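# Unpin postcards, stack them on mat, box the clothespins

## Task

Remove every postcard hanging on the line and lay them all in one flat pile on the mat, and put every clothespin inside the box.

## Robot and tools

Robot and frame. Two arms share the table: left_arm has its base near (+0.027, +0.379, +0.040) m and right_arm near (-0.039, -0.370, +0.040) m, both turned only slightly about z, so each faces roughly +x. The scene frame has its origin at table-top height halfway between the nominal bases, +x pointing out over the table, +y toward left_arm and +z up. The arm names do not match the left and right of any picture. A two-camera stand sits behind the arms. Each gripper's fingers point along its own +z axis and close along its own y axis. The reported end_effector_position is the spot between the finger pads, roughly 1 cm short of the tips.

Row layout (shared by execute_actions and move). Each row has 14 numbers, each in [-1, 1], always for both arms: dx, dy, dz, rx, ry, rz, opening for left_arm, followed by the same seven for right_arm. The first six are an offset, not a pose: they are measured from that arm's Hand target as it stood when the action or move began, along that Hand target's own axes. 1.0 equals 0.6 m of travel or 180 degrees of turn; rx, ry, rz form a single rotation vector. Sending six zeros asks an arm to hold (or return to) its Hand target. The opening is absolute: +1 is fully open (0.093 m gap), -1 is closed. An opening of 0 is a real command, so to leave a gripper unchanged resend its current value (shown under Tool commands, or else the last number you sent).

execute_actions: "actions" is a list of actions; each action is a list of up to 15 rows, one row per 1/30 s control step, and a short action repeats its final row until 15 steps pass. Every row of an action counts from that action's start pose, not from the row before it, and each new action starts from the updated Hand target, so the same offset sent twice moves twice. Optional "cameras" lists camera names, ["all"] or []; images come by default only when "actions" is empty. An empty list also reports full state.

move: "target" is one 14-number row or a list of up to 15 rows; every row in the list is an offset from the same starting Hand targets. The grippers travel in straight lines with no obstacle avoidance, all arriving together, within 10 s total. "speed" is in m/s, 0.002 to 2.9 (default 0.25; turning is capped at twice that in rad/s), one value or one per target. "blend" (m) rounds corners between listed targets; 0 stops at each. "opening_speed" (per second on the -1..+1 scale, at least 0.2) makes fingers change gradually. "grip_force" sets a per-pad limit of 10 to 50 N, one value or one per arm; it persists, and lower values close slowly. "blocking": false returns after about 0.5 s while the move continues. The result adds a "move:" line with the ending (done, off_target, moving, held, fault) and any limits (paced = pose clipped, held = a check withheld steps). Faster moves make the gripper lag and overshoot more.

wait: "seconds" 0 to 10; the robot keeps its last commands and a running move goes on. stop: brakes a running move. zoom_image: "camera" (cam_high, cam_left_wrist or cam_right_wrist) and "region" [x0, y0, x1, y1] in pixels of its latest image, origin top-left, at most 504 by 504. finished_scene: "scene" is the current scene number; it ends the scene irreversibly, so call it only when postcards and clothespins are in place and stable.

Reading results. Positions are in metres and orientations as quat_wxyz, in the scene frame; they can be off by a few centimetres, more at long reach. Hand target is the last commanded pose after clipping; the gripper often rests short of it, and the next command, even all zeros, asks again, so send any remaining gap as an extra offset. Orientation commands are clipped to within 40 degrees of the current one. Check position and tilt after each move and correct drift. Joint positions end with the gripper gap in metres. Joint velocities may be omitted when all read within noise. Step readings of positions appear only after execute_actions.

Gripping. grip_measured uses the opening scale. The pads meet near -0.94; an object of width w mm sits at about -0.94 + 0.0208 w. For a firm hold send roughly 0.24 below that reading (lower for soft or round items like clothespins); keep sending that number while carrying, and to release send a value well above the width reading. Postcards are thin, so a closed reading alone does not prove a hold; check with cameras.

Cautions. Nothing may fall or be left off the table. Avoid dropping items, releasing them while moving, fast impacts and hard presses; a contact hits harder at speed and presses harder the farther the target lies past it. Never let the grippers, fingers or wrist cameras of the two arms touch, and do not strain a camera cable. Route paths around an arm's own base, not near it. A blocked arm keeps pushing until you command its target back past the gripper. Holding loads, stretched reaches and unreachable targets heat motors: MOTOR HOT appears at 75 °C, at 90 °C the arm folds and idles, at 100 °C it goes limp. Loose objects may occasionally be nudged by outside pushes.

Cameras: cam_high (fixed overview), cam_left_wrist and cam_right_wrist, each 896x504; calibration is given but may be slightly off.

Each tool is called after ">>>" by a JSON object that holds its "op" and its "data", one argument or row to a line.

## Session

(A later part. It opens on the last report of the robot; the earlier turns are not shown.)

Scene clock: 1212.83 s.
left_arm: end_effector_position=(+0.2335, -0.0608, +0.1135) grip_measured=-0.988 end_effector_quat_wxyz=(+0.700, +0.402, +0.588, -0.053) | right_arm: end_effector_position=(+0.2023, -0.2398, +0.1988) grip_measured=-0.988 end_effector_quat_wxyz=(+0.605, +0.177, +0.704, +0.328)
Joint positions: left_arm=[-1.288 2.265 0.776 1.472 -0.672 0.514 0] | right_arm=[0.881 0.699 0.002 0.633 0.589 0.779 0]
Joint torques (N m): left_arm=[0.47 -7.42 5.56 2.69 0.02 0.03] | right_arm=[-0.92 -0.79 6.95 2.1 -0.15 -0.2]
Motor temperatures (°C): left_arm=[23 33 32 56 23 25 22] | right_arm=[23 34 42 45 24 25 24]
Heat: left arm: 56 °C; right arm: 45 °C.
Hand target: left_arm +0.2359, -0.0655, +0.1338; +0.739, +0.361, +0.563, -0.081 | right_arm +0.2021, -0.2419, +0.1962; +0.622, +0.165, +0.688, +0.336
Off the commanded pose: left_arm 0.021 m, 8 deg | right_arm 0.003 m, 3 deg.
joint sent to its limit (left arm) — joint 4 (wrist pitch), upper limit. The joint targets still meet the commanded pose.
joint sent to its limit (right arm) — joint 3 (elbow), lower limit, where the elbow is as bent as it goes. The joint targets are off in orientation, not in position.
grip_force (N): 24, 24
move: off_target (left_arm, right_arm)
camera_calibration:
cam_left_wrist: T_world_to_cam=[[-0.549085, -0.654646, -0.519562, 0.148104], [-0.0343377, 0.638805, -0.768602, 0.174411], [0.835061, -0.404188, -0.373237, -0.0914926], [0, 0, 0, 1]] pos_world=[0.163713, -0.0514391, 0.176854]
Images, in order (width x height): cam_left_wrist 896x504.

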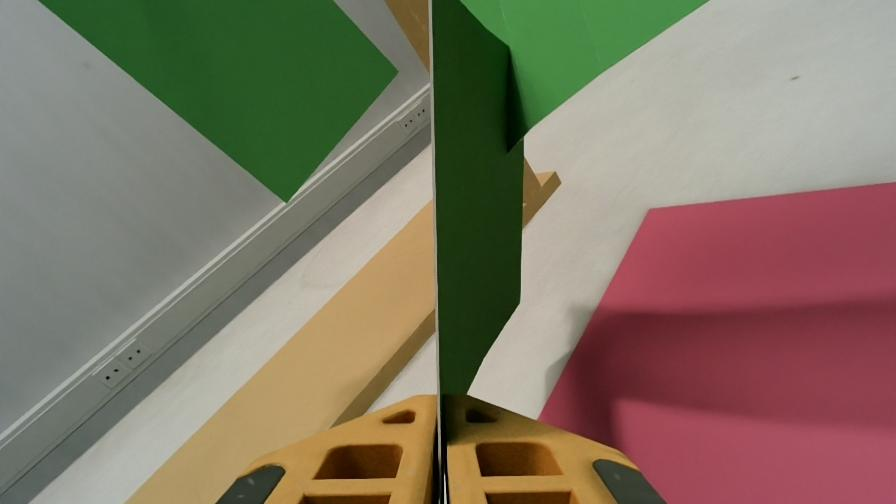

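>>> {"op": "move", "data": {
  "target": [
    [0.024,0.0605,-0.052,0,0,0,-1,-0.065,0.0525,0.016,0,0,0,-1]
  ],
  "speed": 0.05,
  "cameras": ["all"]
}}

Scene clock: 1220.77 s.
left_arm: end_effector_position=(+0.2340, -0.0140, +0.0955) grip_measured=-0.988 end_effector_quat_wxyz=(+0.670, +0.422, +0.610, -0.035) | right_arm: end_effector_position=(+0.2091, -0.2431, +0.2298) grip_measured=-0.988 end_effector_quat_wxyz=(+0.613, +0.166, +0.698, +0.330)
Joint positions: left_arm=[-1.258 2.191 0.591 1.472 -0.656 0.475 0] | right_arm=[0.811 0.599 0.097 0.466 0.511 0.745 0]
Joint torques (N m): left_arm=[0.62 -11.28 2.54 2.72 -0.03 -0.07] | right_arm=[-0.92 -0.14 10.97 2.14 -0.19 -0.21]
Motor temperatures (°C): left_arm=[23 33 32 57 23 25 22] | right_arm=[23 34 43 45 24 25 24]
Heat: left arm: 57 °C; right arm: 45 °C.
Hand target: left_arm +0.2360, -0.0155, +0.1337; +0.739, +0.361, +0.563, -0.081 | right_arm +0.2122, -0.2419, +0.2461; +0.621, +0.165, +0.688, +0.336
Off the commanded pose: left_arm 0.038 m, 13 deg | right_arm 0.017 m, 2 deg.
joint sent to its limit (left arm) — joint 4 (wrist pitch), upper limit. The joint targets are off in orientation, not in position.
grip_force (N): 24, 24
move: off_target (left_arm, right_arm)
camera_calibration:
cam_left_wrist: T_world_to_cam=[[-0.566159, -0.623312, -0.539395, 0.175935], [-0.0826933, 0.694017, -0.715194, 0.137658], [0.820138, -0.360309, -0.444468, -0.0687283], [0, 0, 0, 1]] pos_world=[0.167357, -0.010638, 0.162803]
cam_right_wrist: T_world_to_cam=[[0.162667, -0.724493, -0.669813, -0.0574501], [-0.593618, 0.470392, -0.652954, 0.42778], [0.788135, 0.503827, -0.353555, 0.121385], [0, 0, 0, 1]] pos_world=[0.167615, -0.304003, 0.283756]

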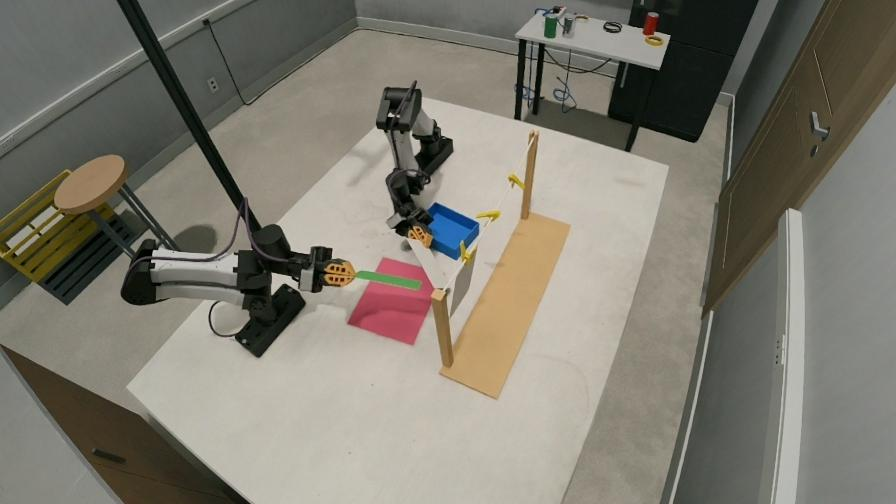

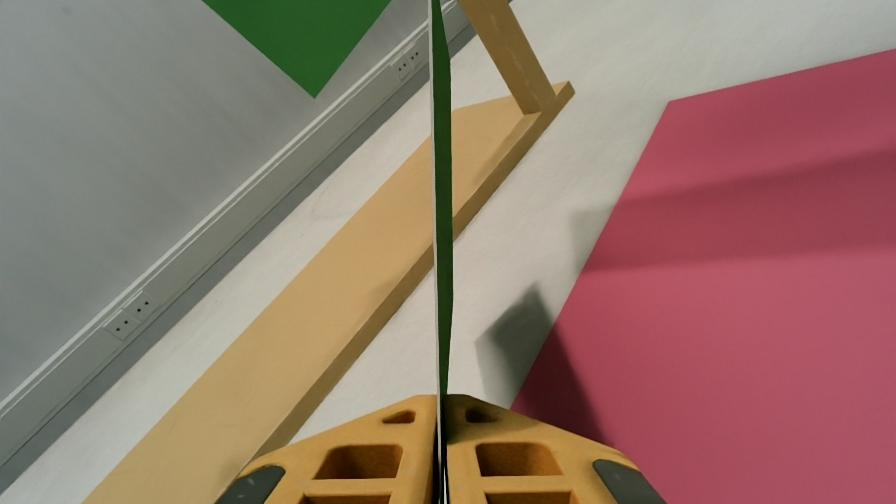

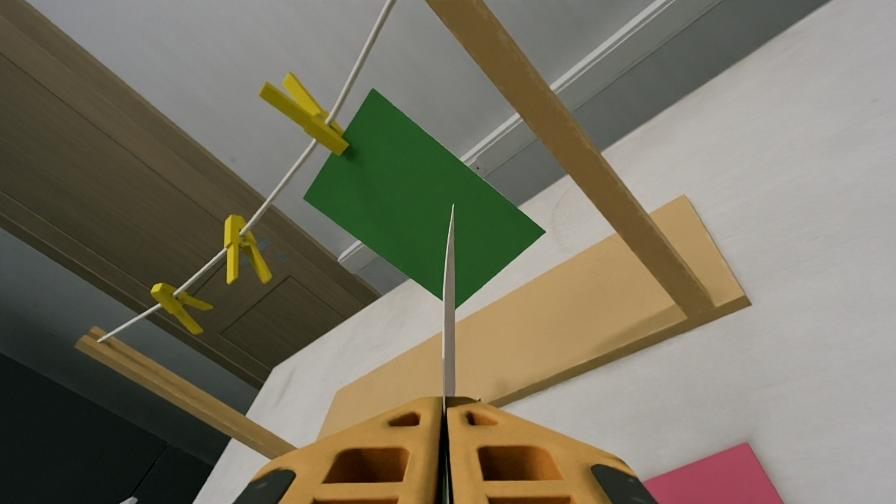

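>>> {"op": "move", "data": {
  "target": [
    [-0.158,0.258,-0.267,0.149,0.294,-0.564,-1,0,0,0,0,0,0,-1],
    [-0.158,0.258,-0.267,0.149,0.294,-0.564,-1,0,0,0,-0.094,0.4554,0.1305,-1],
    [-0.158,0.258,-0.267,0.149,0.294,-0.564,-1,0.111,-0.091,0.119,-0.094,0.4554,0.1305,-1]
  ],
  "speed": [0.3,0.3,0.12],
  "blend": [0.01,0.01,0],
  "cameras": ["all"]
}}

Scene clock: 1267.87 s.
left_arm: end_effector_position=(+0.1583, +0.1714, +0.2545) grip_measured=-0.989 end_effector_quat_wxyz=(+0.026, -0.066, +0.834, -0.547) | right_arm: end_effector_position=(+0.2713, -0.2231, +0.1556) grip_measured=-0.988 end_effector_quat_wxyz=(-0.047, -0.046, +0.829, +0.556)
Joint positions: left_arm=[-0.389 0.702 0.636 -0.609 0.877 -1.051 0] | right_arm=[0.016 2.005 1.333 -1.28 -1.152 -0.385 0]
Joint torques (N m): left_arm=[0.53 0.05 10.36 1.5 0.46 0.14] | right_arm=[0.66 -7.73 8.14 -0.06 -0.71 0.04]
Motor temperatures (°C): left_arm=[23 34 32 57 23 25 23] | right_arm=[23 33 50 47 24 25 24]
Heat: left arm: 57 °C; right arm: 50 °C.
Hand target: left_arm +0.1602, +0.1698, +0.2699; +0.036, -0.054, +0.827, -0.558 | right_arm +0.2800, -0.2199, +0.1599; -0.036, -0.054, +0.827, +0.559
Off the commanded pose: left_arm 0.016 m, 2 deg | right_arm 0.010 m, 2 deg.
grip_force (N): 24, 24
move: off_target (left_arm)
camera_calibration:
cam_left_wrist: T_world_to_cam=[[0.059305, -0.384326, 0.921291, -0.177224], [-0.950227, 0.261047, 0.170066, 0.102681], [-0.305861, -0.885521, -0.349716, 0.374939], [0, 0, 0, 1]] pos_world=[0.22276, 0.2371, 0.276934]
cam_right_wrist: T_world_to_cam=[[0.0173948, -0.385949, -0.922356, 0.0514205], [-0.83765, -0.50932, 0.197322, 0.122191], [-0.545931, 0.769179, -0.33215, 0.453772], [0, 0, 0, 1]] pos_world=[0.349187, -0.266952, 0.174037]

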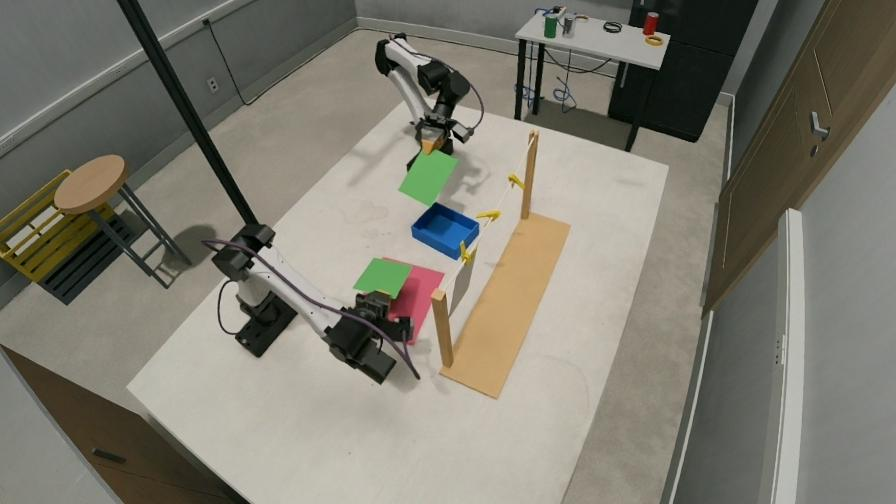

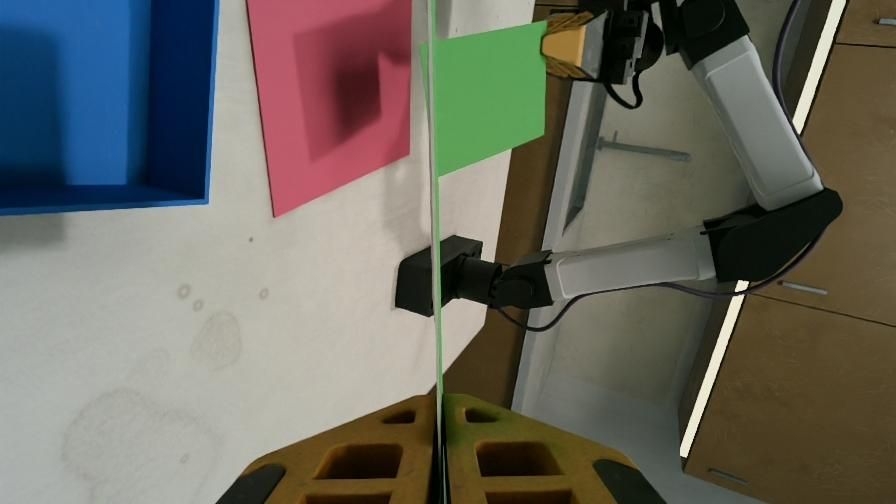

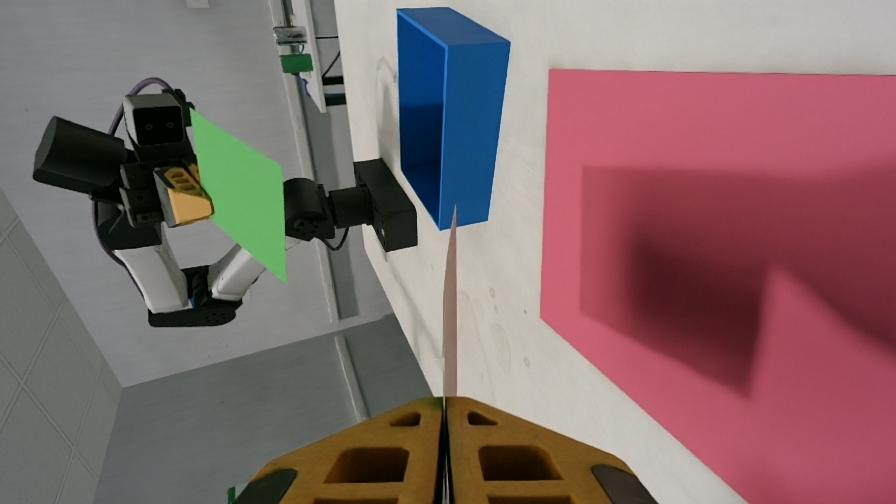

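>>> {"op": "move", "data": {
  "target": [0,0,0,0,0,0,-1,-0.001,-0.159,0.073,0,0,0,-1],
  "speed": 0.08,
  "cameras": ["all"]
}}

Scene clock: 1279.50 s.
left_arm: end_effector_position=(+0.1583, +0.1714, +0.2545) grip_measured=-0.989 end_effector_quat_wxyz=(+0.026, -0.066, +0.834, -0.547) | right_arm: end_effector_position=(+0.2818, -0.2185, +0.0573) grip_measured=-0.988 end_effector_quat_wxyz=(-0.032, -0.056, +0.830, +0.555)
Joint positions: left_arm=[-0.389 0.702 0.636 -0.609 0.877 -1.051 0] | right_arm=[0.03 2.218 1.225 -0.89 -1.157 -0.348 0]
Joint torques (N m): left_arm=[0.62 0.12 10.29 1.49 0.43 0.2] | right_arm=[0.77 -8.35 4.11 0.06 -0.72 0.03]
Heat: left arm: 53 °C; right arm: 49 °C.
Hand target: left_arm +0.1602, +0.1698, +0.2699; +0.036, -0.054, +0.827, -0.558 | right_arm +0.2801, -0.2149, +0.0552; -0.036, -0.053, +0.827, +0.559
Off the commanded pose: left_arm 0.016 m, 2 deg | right_arm 0.005 m, 1 deg.
grip_force (N): 24, 24
move: off_target (left_arm)
camera_calibration:
cam_left_wrist: T_world_to_cam=[[0.059305, -0.384326, 0.921291, -0.177224], [-0.950227, 0.261047, 0.170066, 0.102681], [-0.305861, -0.885521, -0.349716, 0.374939], [0, 0, 0, 1]] pos_world=[0.22276, 0.2371, 0.276934]
cam_right_wrist: T_world_to_cam=[[0.050291, -0.386977, -0.920717, -0.047139], [-0.845136, -0.507719, 0.167231, 0.156945], [-0.53218, 0.769721, -0.352582, 0.420795], [0, 0, 0, 1]] pos_world=[0.358949, -0.262452, 0.0787167]

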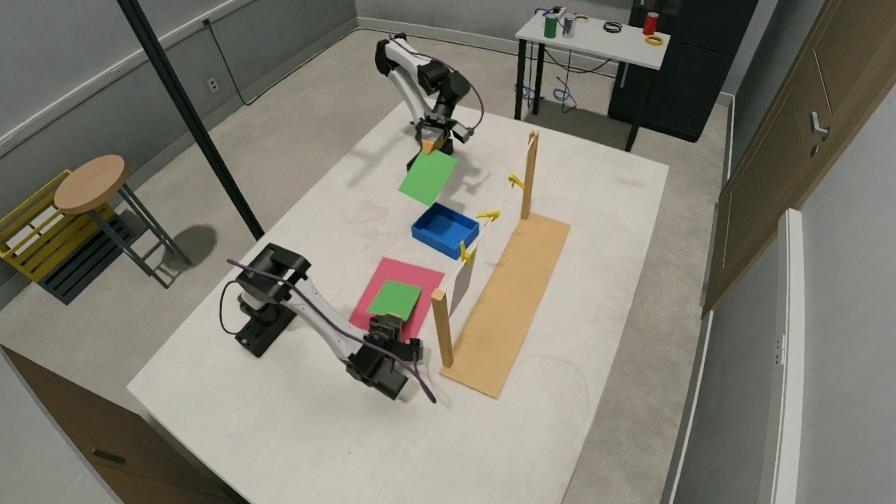

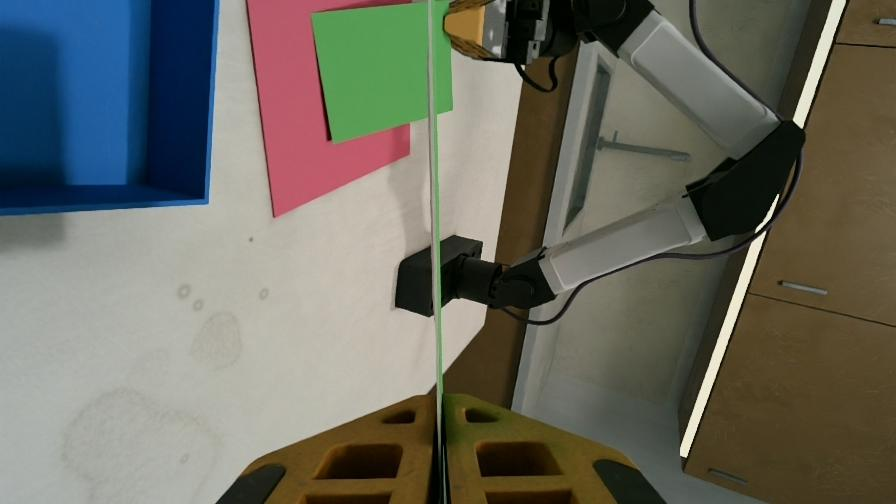

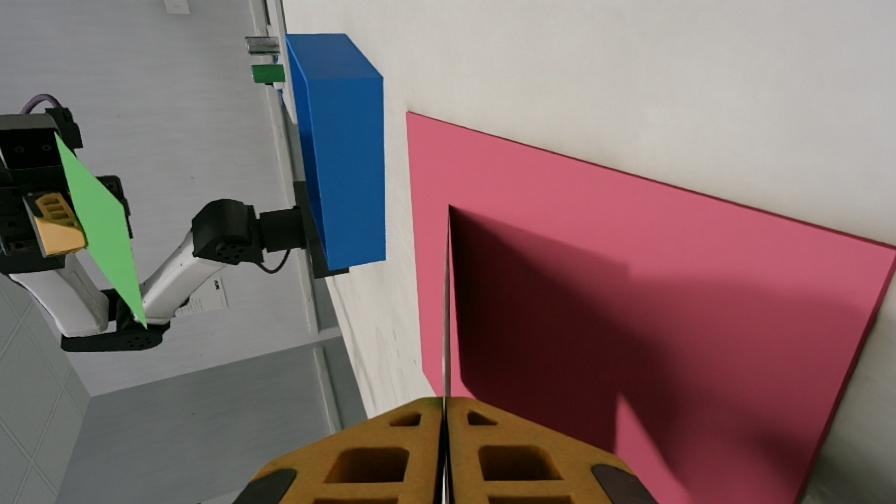

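>>> {"op": "move", "data": {
  "target": [
    [0,0,0,0,0,0,-1,0,-0.0186,0.0075,0,0,0,-1],
    [0,0,0,0,0,0,-1,0,-0.0186,0.0075,0,0,0,-0.6]
  ],
  "speed": 0.06,
  "opening_speed": 0.3,
  "cameras": ["cam_right_wrist","cam_left_wrist"]
}}

>>> {"op": "move", "data": {
  "target": [
    [0,0,0,0,0,0,-1,0,0,-0.075,0,0,0,-0.6],
    [0,0,0,0,0,0,-1,0,0.155,-0.16,0,0,0,-0.6]
  ],
  "speed": [0.06,0.2],
  "cameras": ["all"]
}}

Scene clock: 1286.27 s.
left_arm: end_effector_position=(+0.1583, +0.1714, +0.2545) grip_measured=-0.989 end_effector_quat_wxyz=(+0.026, -0.066, +0.834, -0.547) | right_arm: end_effector_position=(+0.2827, -0.2184, +0.0466) grip_measured=-0.601 end_effector_quat_wxyz=(-0.030, -0.056, +0.830, +0.555)
Joint positions: left_arm=[-0.389 0.702 0.636 -0.609 0.877 -1.051 0] | right_arm=[0.03 2.246 1.22 -0.851 -1.158 -0.346 0.016]
Joint torques (N m): left_arm=[0.61 0.12 10.39 1.49 0.41 0.17] | right_arm=[0.76 -8.13 3.92 0.05 -0.71 0.02]
Motor temperatures (°C): left_arm=[23 31 37 51 23 25 23] | right_arm=[23 36 47 42 24 25 24]
Heat: left arm: 51 °C; right arm: 47 °C.
Hand target: left_arm +0.1602, +0.1698, +0.2699; +0.036, -0.054, +0.827, -0.558 | right_arm +0.2801, -0.2149, +0.0431; -0.036, -0.053, +0.827, +0.559
Off the commanded pose: left_arm 0.016 m, 2 deg | right_arm 0.006 m, 1 deg.
grip_force (N): 24, 24
move: off_target (left_arm)
camera_calibration:
cam_left_wrist: T_world_to_cam=[[0.059305, -0.384326, 0.921291, -0.177224], [-0.950227, 0.261047, 0.170066, 0.102681], [-0.305861, -0.885521, -0.349716, 0.374939], [0, 0, 0, 1]] pos_world=[0.22276, 0.2371, 0.276934]
cam_right_wrist: T_world_to_cam=[[0.0536215, -0.386497, -0.920731, -0.0579128], [-0.846108, -0.507263, 0.163659, 0.160013], [-0.530307, 0.770262, -0.354218, 0.417048], [0, 0, 0, 1]] pos_world=[0.359657, -0.262451, 0.0682165]
Images, in order (width x height): cam_left_wrist 896x504, cam_right_wrist 896x504.

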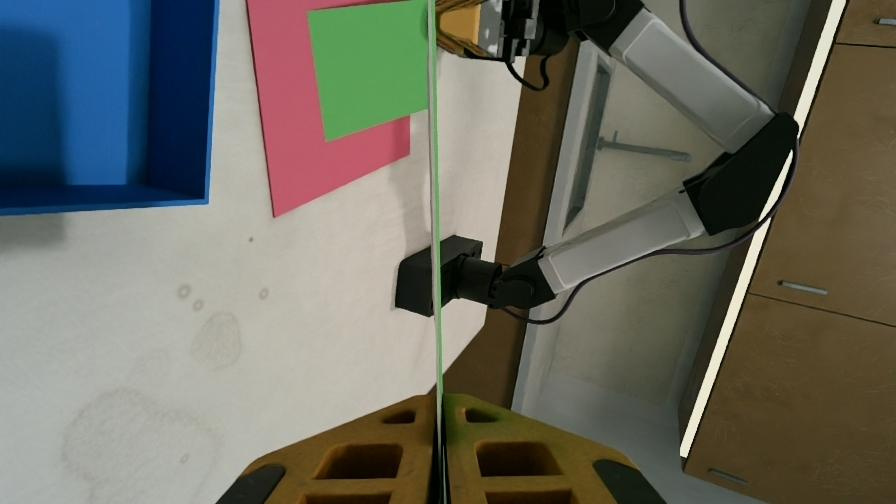

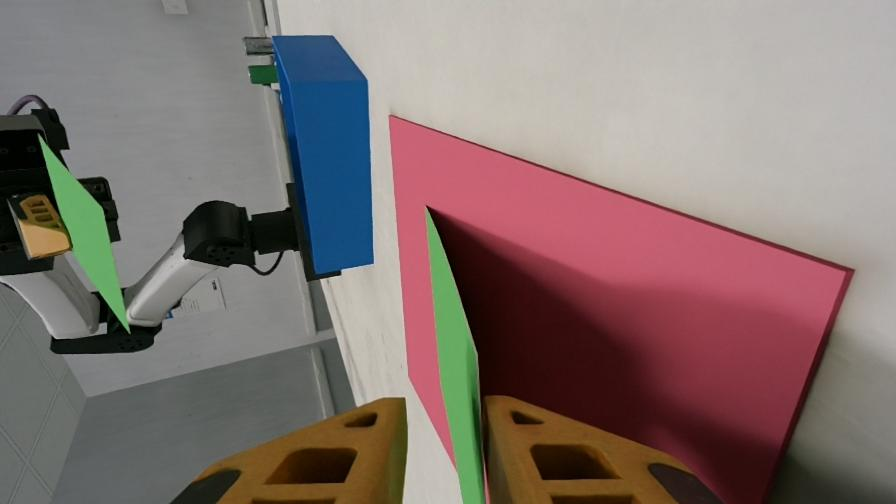

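Scene clock: 1288.90 s.
left_arm: end_effector_position=(+0.1583, +0.1714, +0.2545) grip_measured=-0.989 end_effector_quat_wxyz=(+0.026, -0.066, +0.834, -0.547) | right_arm: end_effector_position=(+0.2837, -0.2656, +0.1552) grip_measured=-0.601 end_effector_quat_wxyz=(-0.054, -0.038, +0.825, +0.562)
Joint positions: left_arm=[-0.389 0.702 0.636 -0.609 0.877 -1.051 0] | right_arm=[-0.108 2.136 1.484 -1.55 -1.105 -0.637 0.016]
Joint torques (N m): left_arm=[0.62 0.06 10.33 1.49 0.4 0.16] | right_arm=[-0.77 -10.95 7.01 -0.71 -0.47 -0.3]
Heat: left arm: 51 °C; right arm: 46 °C.
Hand target: left_arm +0.1602, +0.1698, +0.2699; +0.036, -0.054, +0.827, -0.558 | right_arm +0.2870, -0.2688, +0.1652; -0.036, -0.054, +0.827, +0.559
Off the commanded pose: left_arm 0.016 m, 2 deg | right_arm 0.011 m, 3 deg.
joint sent to its limit (right arm) — joint 4 (wrist pitch), lower limit. The joint targets still meet the commanded pose.
grip_force (N): 24, 24
move: off_target (left_arm, right_arm)
camera_calibration:
cam_left_wrist: T_world_to_cam=[[0.059305, -0.384326, 0.921291, -0.177224], [-0.950227, 0.261047, 0.170066, 0.102681], [-0.305861, -0.885521, -0.349716, 0.374939], [0, 0, 0, 1]] pos_world=[0.22276, 0.2371, 0.276934]
cam_right_wrist: T_world_to_cam=[[-0.00396628, -0.374013, -0.927415, 0.0445338], [-0.837106, -0.506087, 0.207678, 0.11004], [-0.547027, 0.777168, -0.311081, 0.492267], [0, 0, 0, 1]] pos_world=[0.361575, -0.310228, 0.171583]

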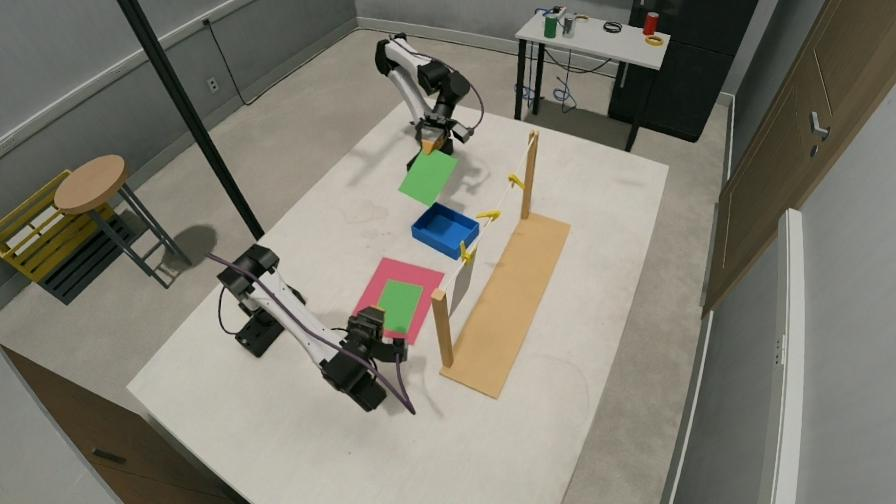

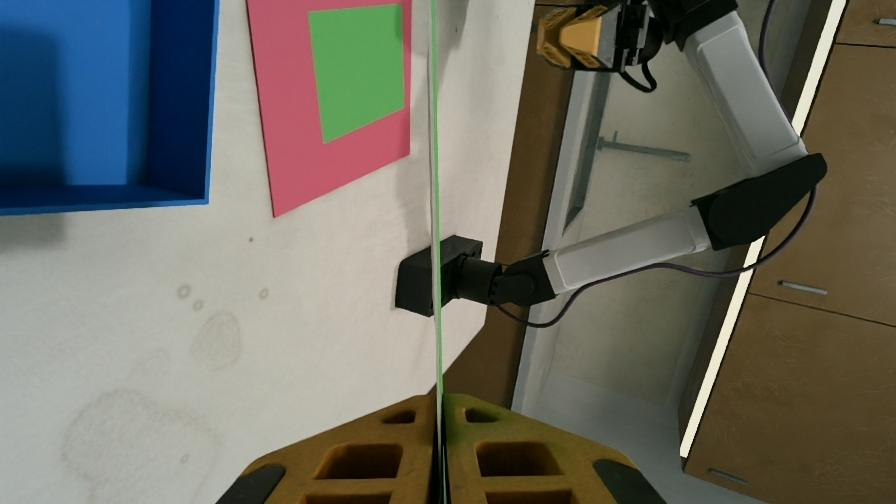

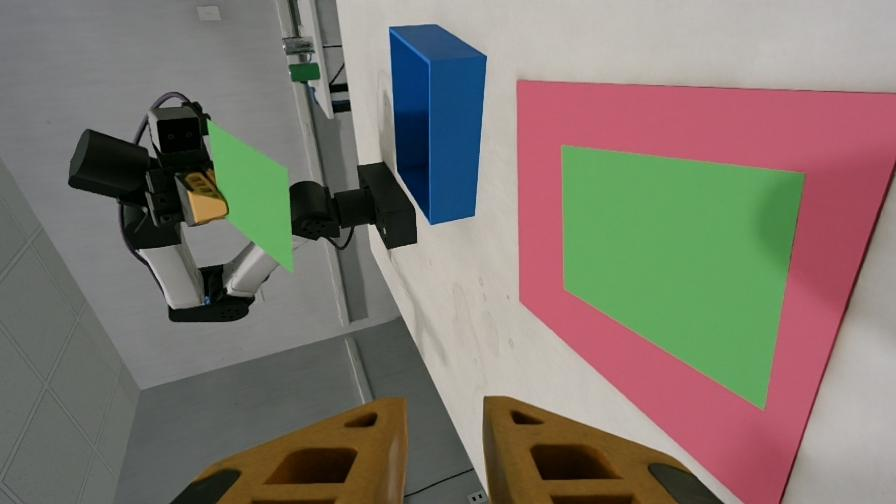

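>>> {"op": "zoom_image", "data": {
  "camera": "cam_high",
  "region": [370, 130, 490, 350]
}}

Scaled by 2.291 from the camera's 896x504 image, which has a finer 1280x720 frame.

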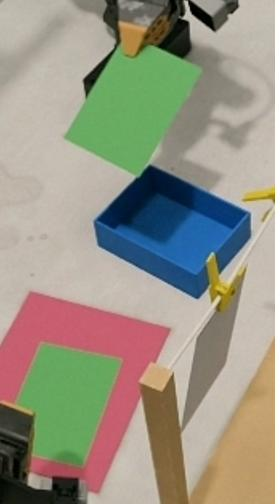

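>>> {"op": "move", "data": {
  "target": [-0.008,0.07,0.518,0,0,0,-1,0,0,0,0,0,0,-0.6],
  "speed": 0.15,
  "cameras": ["all"]
}}

Scene clock: 1331.03 s.
left_arm: end_effector_position=(+0.1944, -0.0889, +0.1043) grip_measured=-0.989 end_effector_quat_wxyz=(+0.024, -0.055, +0.839, -0.542) | right_arm: end_effector_position=(+0.2836, -0.2655, +0.1552) grip_measured=-0.601 end_effector_quat_wxyz=(-0.054, -0.038, +0.825, +0.562)
Joint positions: left_arm=[-1.063 1.958 0.85 0.66 0.308 -1.448 0] | right_arm=[-0.108 2.136 1.484 -1.551 -1.105 -0.637 0.016]
Joint torques (N m): left_arm=[-0.38 -7.13 8.2 2.03 -0.09 0.05] | right_arm=[-0.8 -10.95 6.94 -0.73 -0.48 -0.27]
Motor temperatures (°C): left_arm=[23 28 41 48 23 25 23] | right_arm=[23 47 45 39 24 25 24]
Heat: left arm: 48 °C; right arm: 47 °C.
Hand target: left_arm +0.1999, -0.0999, +0.1149; +0.036, -0.053, +0.827, -0.558 | right_arm +0.2870, -0.2688, +0.1652; -0.036, -0.053, +0.827, +0.559
Off the commanded pose: left_arm 0.016 m, 3 deg | right_arm 0.011 m, 3 deg.
joint sent to its limit (right arm) — joint 4 (wrist pitch), lower limit. The joint targets still meet the commanded pose.
grip_force (N): 24, 24
move: off_target (left_arm, right_arm)
camera_calibration:
cam_left_wrist: T_world_to_cam=[[0.0440847, -0.399346, 0.91574, -0.138823], [-0.945531, 0.279253, 0.167298, 0.231558], [-0.322533, -0.873236, -0.365283, 0.108878], [0, 0, 0, 1]] pos_world=[0.260182, -0.0250261, 0.128158]
cam_right_wrist: T_world_to_cam=[[-0.00435118, -0.373936, -0.927444, 0.0447023], [-0.837025, -0.506097, 0.20798, 0.109956], [-0.547148, 0.777199, -0.310792, 0.49227], [0, 0, 0, 1]] pos_world=[0.361575, -0.310228, 0.171584]

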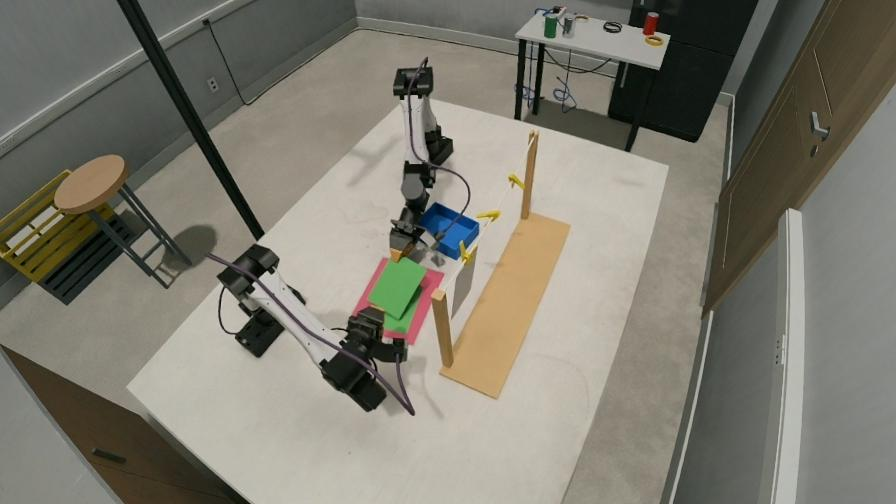

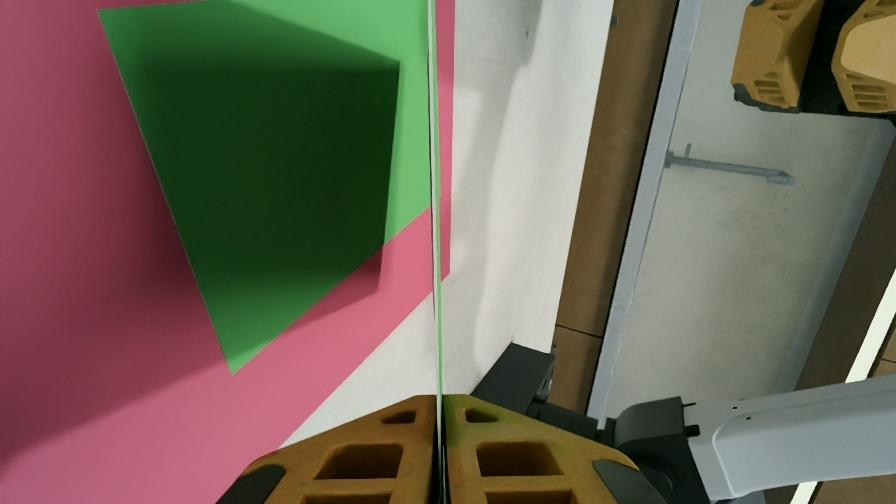

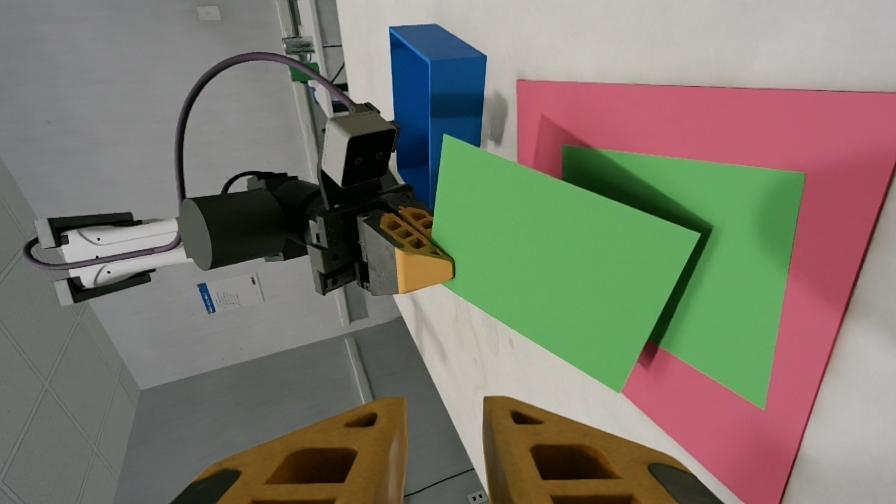

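>>> {"op": "move", "data": {
  "target": [0.0342,0.0228,0.0415,0,-0.0861,-0.0346,-1,0,0,0,0,0,0,-0.6],
  "speed": 0.1,
  "cameras": ["cam_right_wrist"]
}}

Scene clock: 1358.27 s.
left_arm: end_effector_position=(+0.1781, -0.1104, +0.0833) grip_measured=-0.989 end_effector_quat_wxyz=(+0.109, -0.169, +0.823, -0.530) | right_arm: end_effector_position=(+0.2836, -0.2655, +0.1552) grip_measured=-0.601 end_effector_quat_wxyz=(-0.054, -0.038, +0.825, +0.562)
Joint positions: left_arm=[-1.255 2.057 0.879 0.747 -0.136 -1.633 0] | right_arm=[-0.108 2.136 1.484 -1.551 -1.105 -0.637 0.016]
Joint torques (N m): left_arm=[-0.39 -7.46 7.62 2.07 -0.24 0.07] | right_arm=[-0.79 -10.95 6.95 -0.73 -0.48 -0.28]
Heat: left arm: 49 °C; right arm: 50 °C.
Hand target: left_arm +0.1817, -0.1204, +0.0928; +0.117, -0.173, +0.811, -0.547 | right_arm +0.2870, -0.2688, +0.1652; -0.036, -0.053, +0.827, +0.559
Off the commanded pose: left_arm 0.014 m, 3 deg | right_arm 0.011 m, 3 deg.
joint sent to its limit (right arm) — joint 4 (wrist pitch), lower limit. The joint targets still meet the commanded pose.
grip_force (N): 24, 24
move: off_target (left_arm, right_arm)
camera_calibration:
cam_right_wrist: T_world_to_cam=[[-0.00435118, -0.373936, -0.927444, 0.0447023], [-0.837025, -0.506097, 0.20798, 0.109956], [-0.547148, 0.777199, -0.310792, 0.49227], [0, 0, 0, 1]] pos_world=[0.361575, -0.310228, 0.171584]
Images, in order (width x height): cam_right_wrist 896x504.

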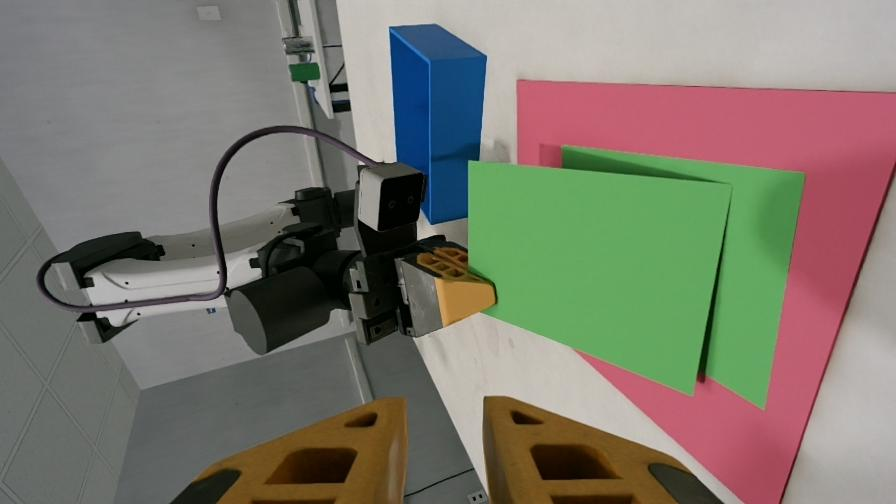

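>>> {"op": "move", "data": {
  "target": [0.0028,0.0463,0.0365,0,0,0,-1,0,0,0,0,0,0,-0.6],
  "speed": 0.06,
  "cameras": ["cam_right_wrist","cam_left_wrist"]
}}

Scene clock: 1370.13 s.
left_arm: end_effector_position=(+0.1810, -0.1204, +0.0503) grip_measured=-0.989 end_effector_quat_wxyz=(+0.110, -0.170, +0.823, -0.531) | right_arm: end_effector_position=(+0.2836, -0.2655, +0.1552) grip_measured=-0.601 end_effector_quat_wxyz=(-0.054, -0.038, +0.825, +0.562)
Joint positions: left_arm=[-1.255 2.197 0.919 0.849 -0.138 -1.634 0] | right_arm=[-0.108 2.136 1.484 -1.551 -1.105 -0.637 0.016]
Joint torques (N m): left_arm=[-0.42 -8.02 7.13 2.01 -0.24 0.07] | right_arm=[-0.76 -10.95 6.95 -0.73 -0.48 -0.27]
Heat: left arm: 49 °C; right arm: 51 °C.
Hand target: left_arm +0.1842, -0.1301, +0.0588; +0.116, -0.173, +0.811, -0.547 | right_arm +0.2870, -0.2688, +0.1652; -0.036, -0.053, +0.827, +0.559
Off the commanded pose: left_arm 0.013 m, 2 deg | right_arm 0.011 m, 3 deg.
joint sent to its limit (right arm) — joint 4 (wrist pitch), lower limit. The joint targets still meet the commanded pose.
grip_force (N): 24, 24
move: off_target (left_arm, right_arm)
camera_calibration:
cam_left_wrist: T_world_to_cam=[[0.139684, -0.3766, 0.915784, -0.115988], [-0.98878, -0.00360743, 0.149335, 0.211315], [-0.0529359, -0.926369, -0.372879, 0.00252126], [0, 0, 0, 1]] pos_world=[0.225279, -0.0405832, 0.0756033]
cam_right_wrist: T_world_to_cam=[[-0.00435118, -0.373936, -0.927444, 0.0447023], [-0.837025, -0.506097, 0.20798, 0.109956], [-0.547148, 0.777199, -0.310792, 0.49227], [0, 0, 0, 1]] pos_world=[0.361575, -0.310228, 0.171584]
Images, in order (width x height): cam_left_wrist 896x504, cam_right_wrist 896x504.

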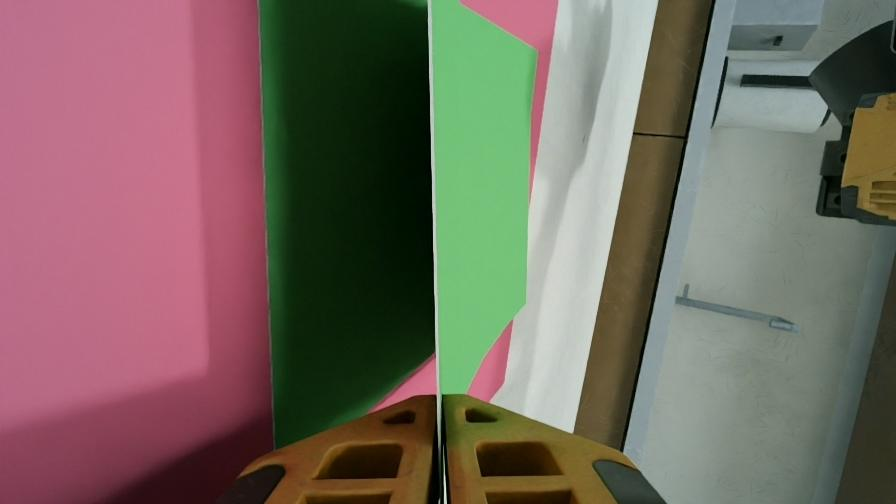

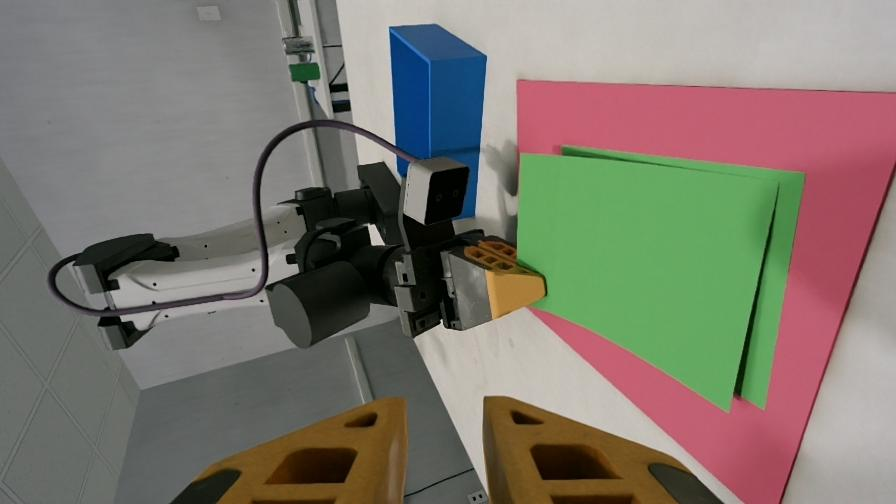

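>>> {"op": "move", "data": {
  "target": [
    [-0.002,0.011,0.0173,0,0,0,-1,0,0,0,0,0,0,-0.6],
    [-0.002,0.011,0.0173,0,0,0,-0.6,0,0,0,0,0,0,-0.6]
  ],
  "speed": 0.06,
  "opening_speed": 0.3,
  "cameras": ["cam_right_wrist"]
}}

>>> {"op": "move", "data": {
  "target": [
    [0,0,-0.075,0,0,0,-0.6,0,0,0,0,0,0,-0.6],
    [0,-0.155,-0.16,0,0,0,-0.6,0,0,0,0,0,0,-0.6]
  ],
  "speed": [0.06,0.2],
  "cameras": ["all"]
}}

Scene clock: 1379.80 s.
left_arm: end_effector_position=(+0.1832, -0.1289, +0.0435) grip_measured=-0.602 end_effector_quat_wxyz=(+0.110, -0.170, +0.820, -0.535) | right_arm: end_effector_position=(+0.2836, -0.2655, +0.1552) grip_measured=-0.601 end_effector_quat_wxyz=(-0.054, -0.038, +0.825, +0.562)
Joint positions: left_arm=[-1.255 2.244 0.957 0.868 -0.138 -1.634 0.016] | right_arm=[-0.108 2.136 1.484 -1.551 -1.105 -0.637 0.016]
Joint torques (N m): left_arm=[0.21 -8.24 6.91 2.03 -0.17 0.11] | right_arm=[-0.8 -10.95 6.98 -0.73 -0.47 -0.27]
Heat: left arm: 50 °C; right arm: 51 °C.
Hand target: left_arm +0.1882, -0.1362, +0.0490; +0.116, -0.173, +0.811, -0.547 | right_arm +0.2870, -0.2688, +0.1652; -0.036, -0.053, +0.827, +0.559
Off the commanded pose: left_arm 0.010 m, 2 deg | right_arm 0.011 m, 3 deg.
joint sent to its limit (right arm) — joint 4 (wrist pitch), lower limit. The joint targets still meet the commanded pose.
grip_force (N): 24, 24
move: off_target (right_arm)
camera_calibration:
cam_right_wrist: T_world_to_cam=[[-0.00435118, -0.373936, -0.927444, 0.0447023], [-0.837025, -0.506097, 0.20798, 0.109956], [-0.547148, 0.777199, -0.310792, 0.49227], [0, 0, 0, 1]] pos_world=[0.361575, -0.310228, 0.171584]
Images, in order (width x height): cam_right_wrist 896x504.

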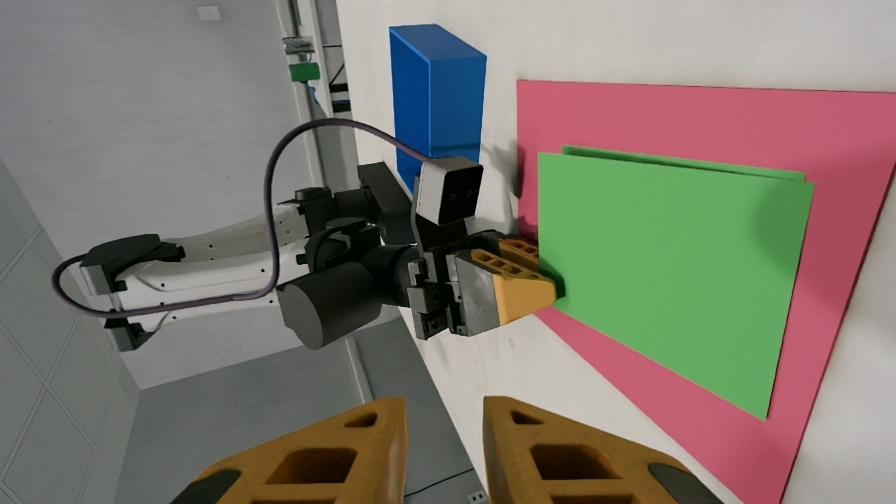

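Scene clock: 1382.27 s.
left_arm: end_effector_position=(+0.1646, -0.0794, +0.1438) grip_measured=-0.602 end_effector_quat_wxyz=(+0.110, -0.170, +0.829, -0.521) | right_arm: end_effector_position=(+0.2836, -0.2655, +0.1552) grip_measured=-0.601 end_effector_quat_wxyz=(-0.054, -0.038, +0.825, +0.562)
Joint positions: left_arm=[-1.272 1.761 0.813 0.495 -0.156 -1.641 0.016] | right_arm=[-0.108 2.136 1.484 -1.551 -1.105 -0.637 0.016]
Joint torques (N m): left_arm=[-0.66 -10.14 8.44 1.83 -0.26 0.04] | right_arm=[-0.75 -10.93 6.93 -0.74 -0.47 -0.28]
Heat: left arm: 49 °C; right arm: 51 °C.
Hand target: left_arm +0.1662, -0.0866, +0.1710; +0.117, -0.173, +0.811, -0.547 | right_arm +0.2870, -0.2688, +0.1652; -0.036, -0.053, +0.827, +0.559
Off the commanded pose: left_arm 0.028 m, 4 deg | right_arm 0.011 m, 3 deg.
joint sent to its limit (right arm) — joint 4 (wrist pitch), lower limit. The joint targets still meet the commanded pose.
grip_force (N): 24, 24
move: off_target (left_arm, right_arm)
camera_calibration:
cam_left_wrist: T_world_to_cam=[[0.143764, -0.39719, 0.906406, -0.184789], [-0.988162, -0.00804938, 0.153204, 0.180244], [-0.0535551, -0.917701, -0.393645, 0.0783462], [0, 0, 0, 1]] pos_world=[0.208872, -0.0000472109, 0.170721]
cam_right_wrist: T_world_to_cam=[[-0.00435118, -0.373936, -0.927444, 0.0447023], [-0.837025, -0.506097, 0.20798, 0.109956], [-0.547148, 0.777199, -0.310792, 0.49227], [0, 0, 0, 1]] pos_world=[0.361575, -0.310228, 0.171584]

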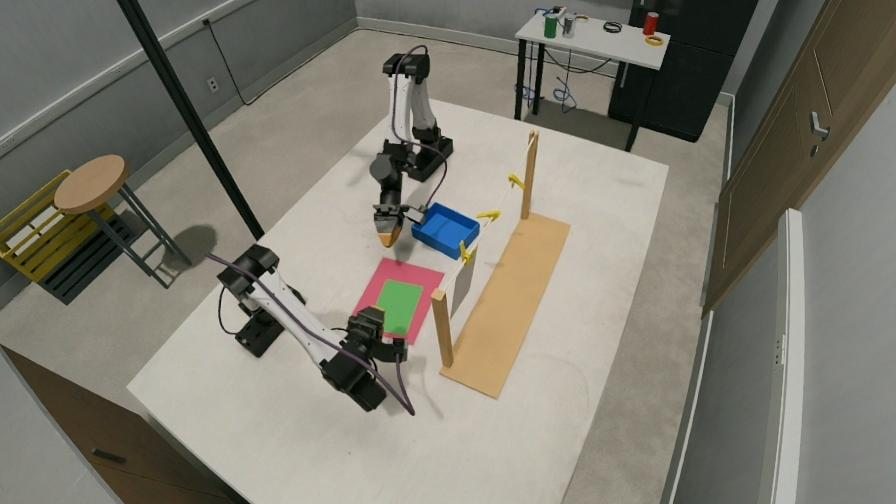

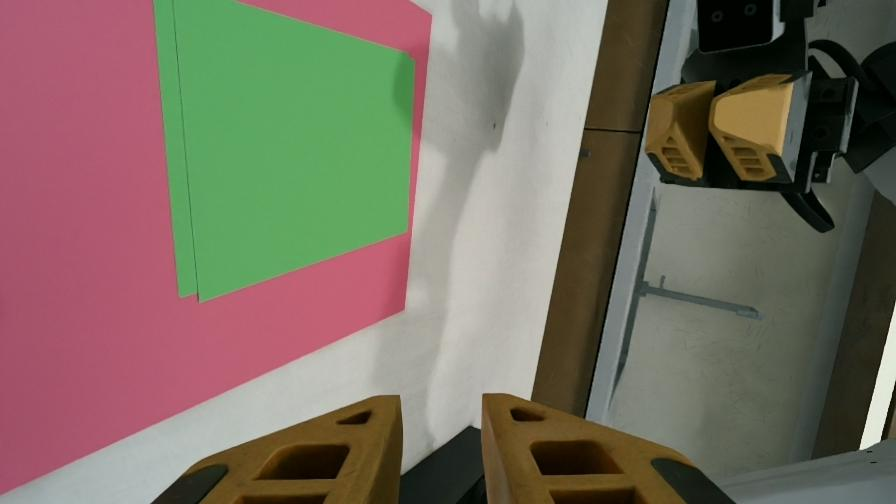

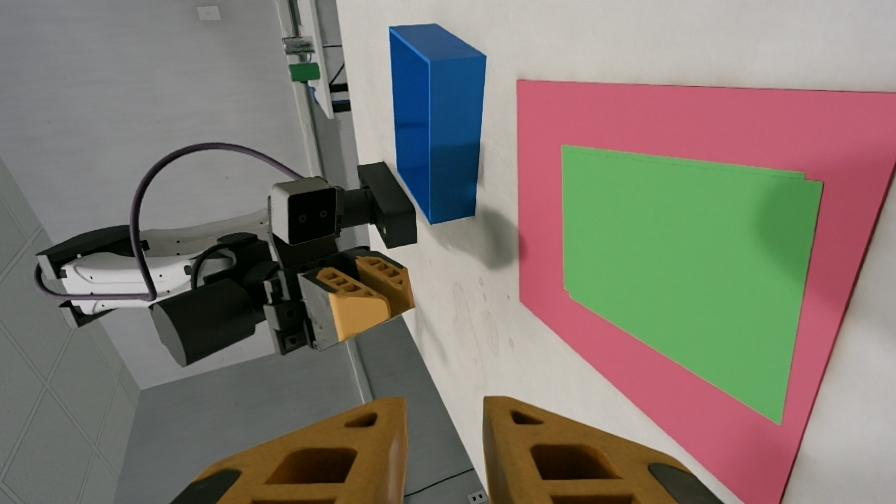

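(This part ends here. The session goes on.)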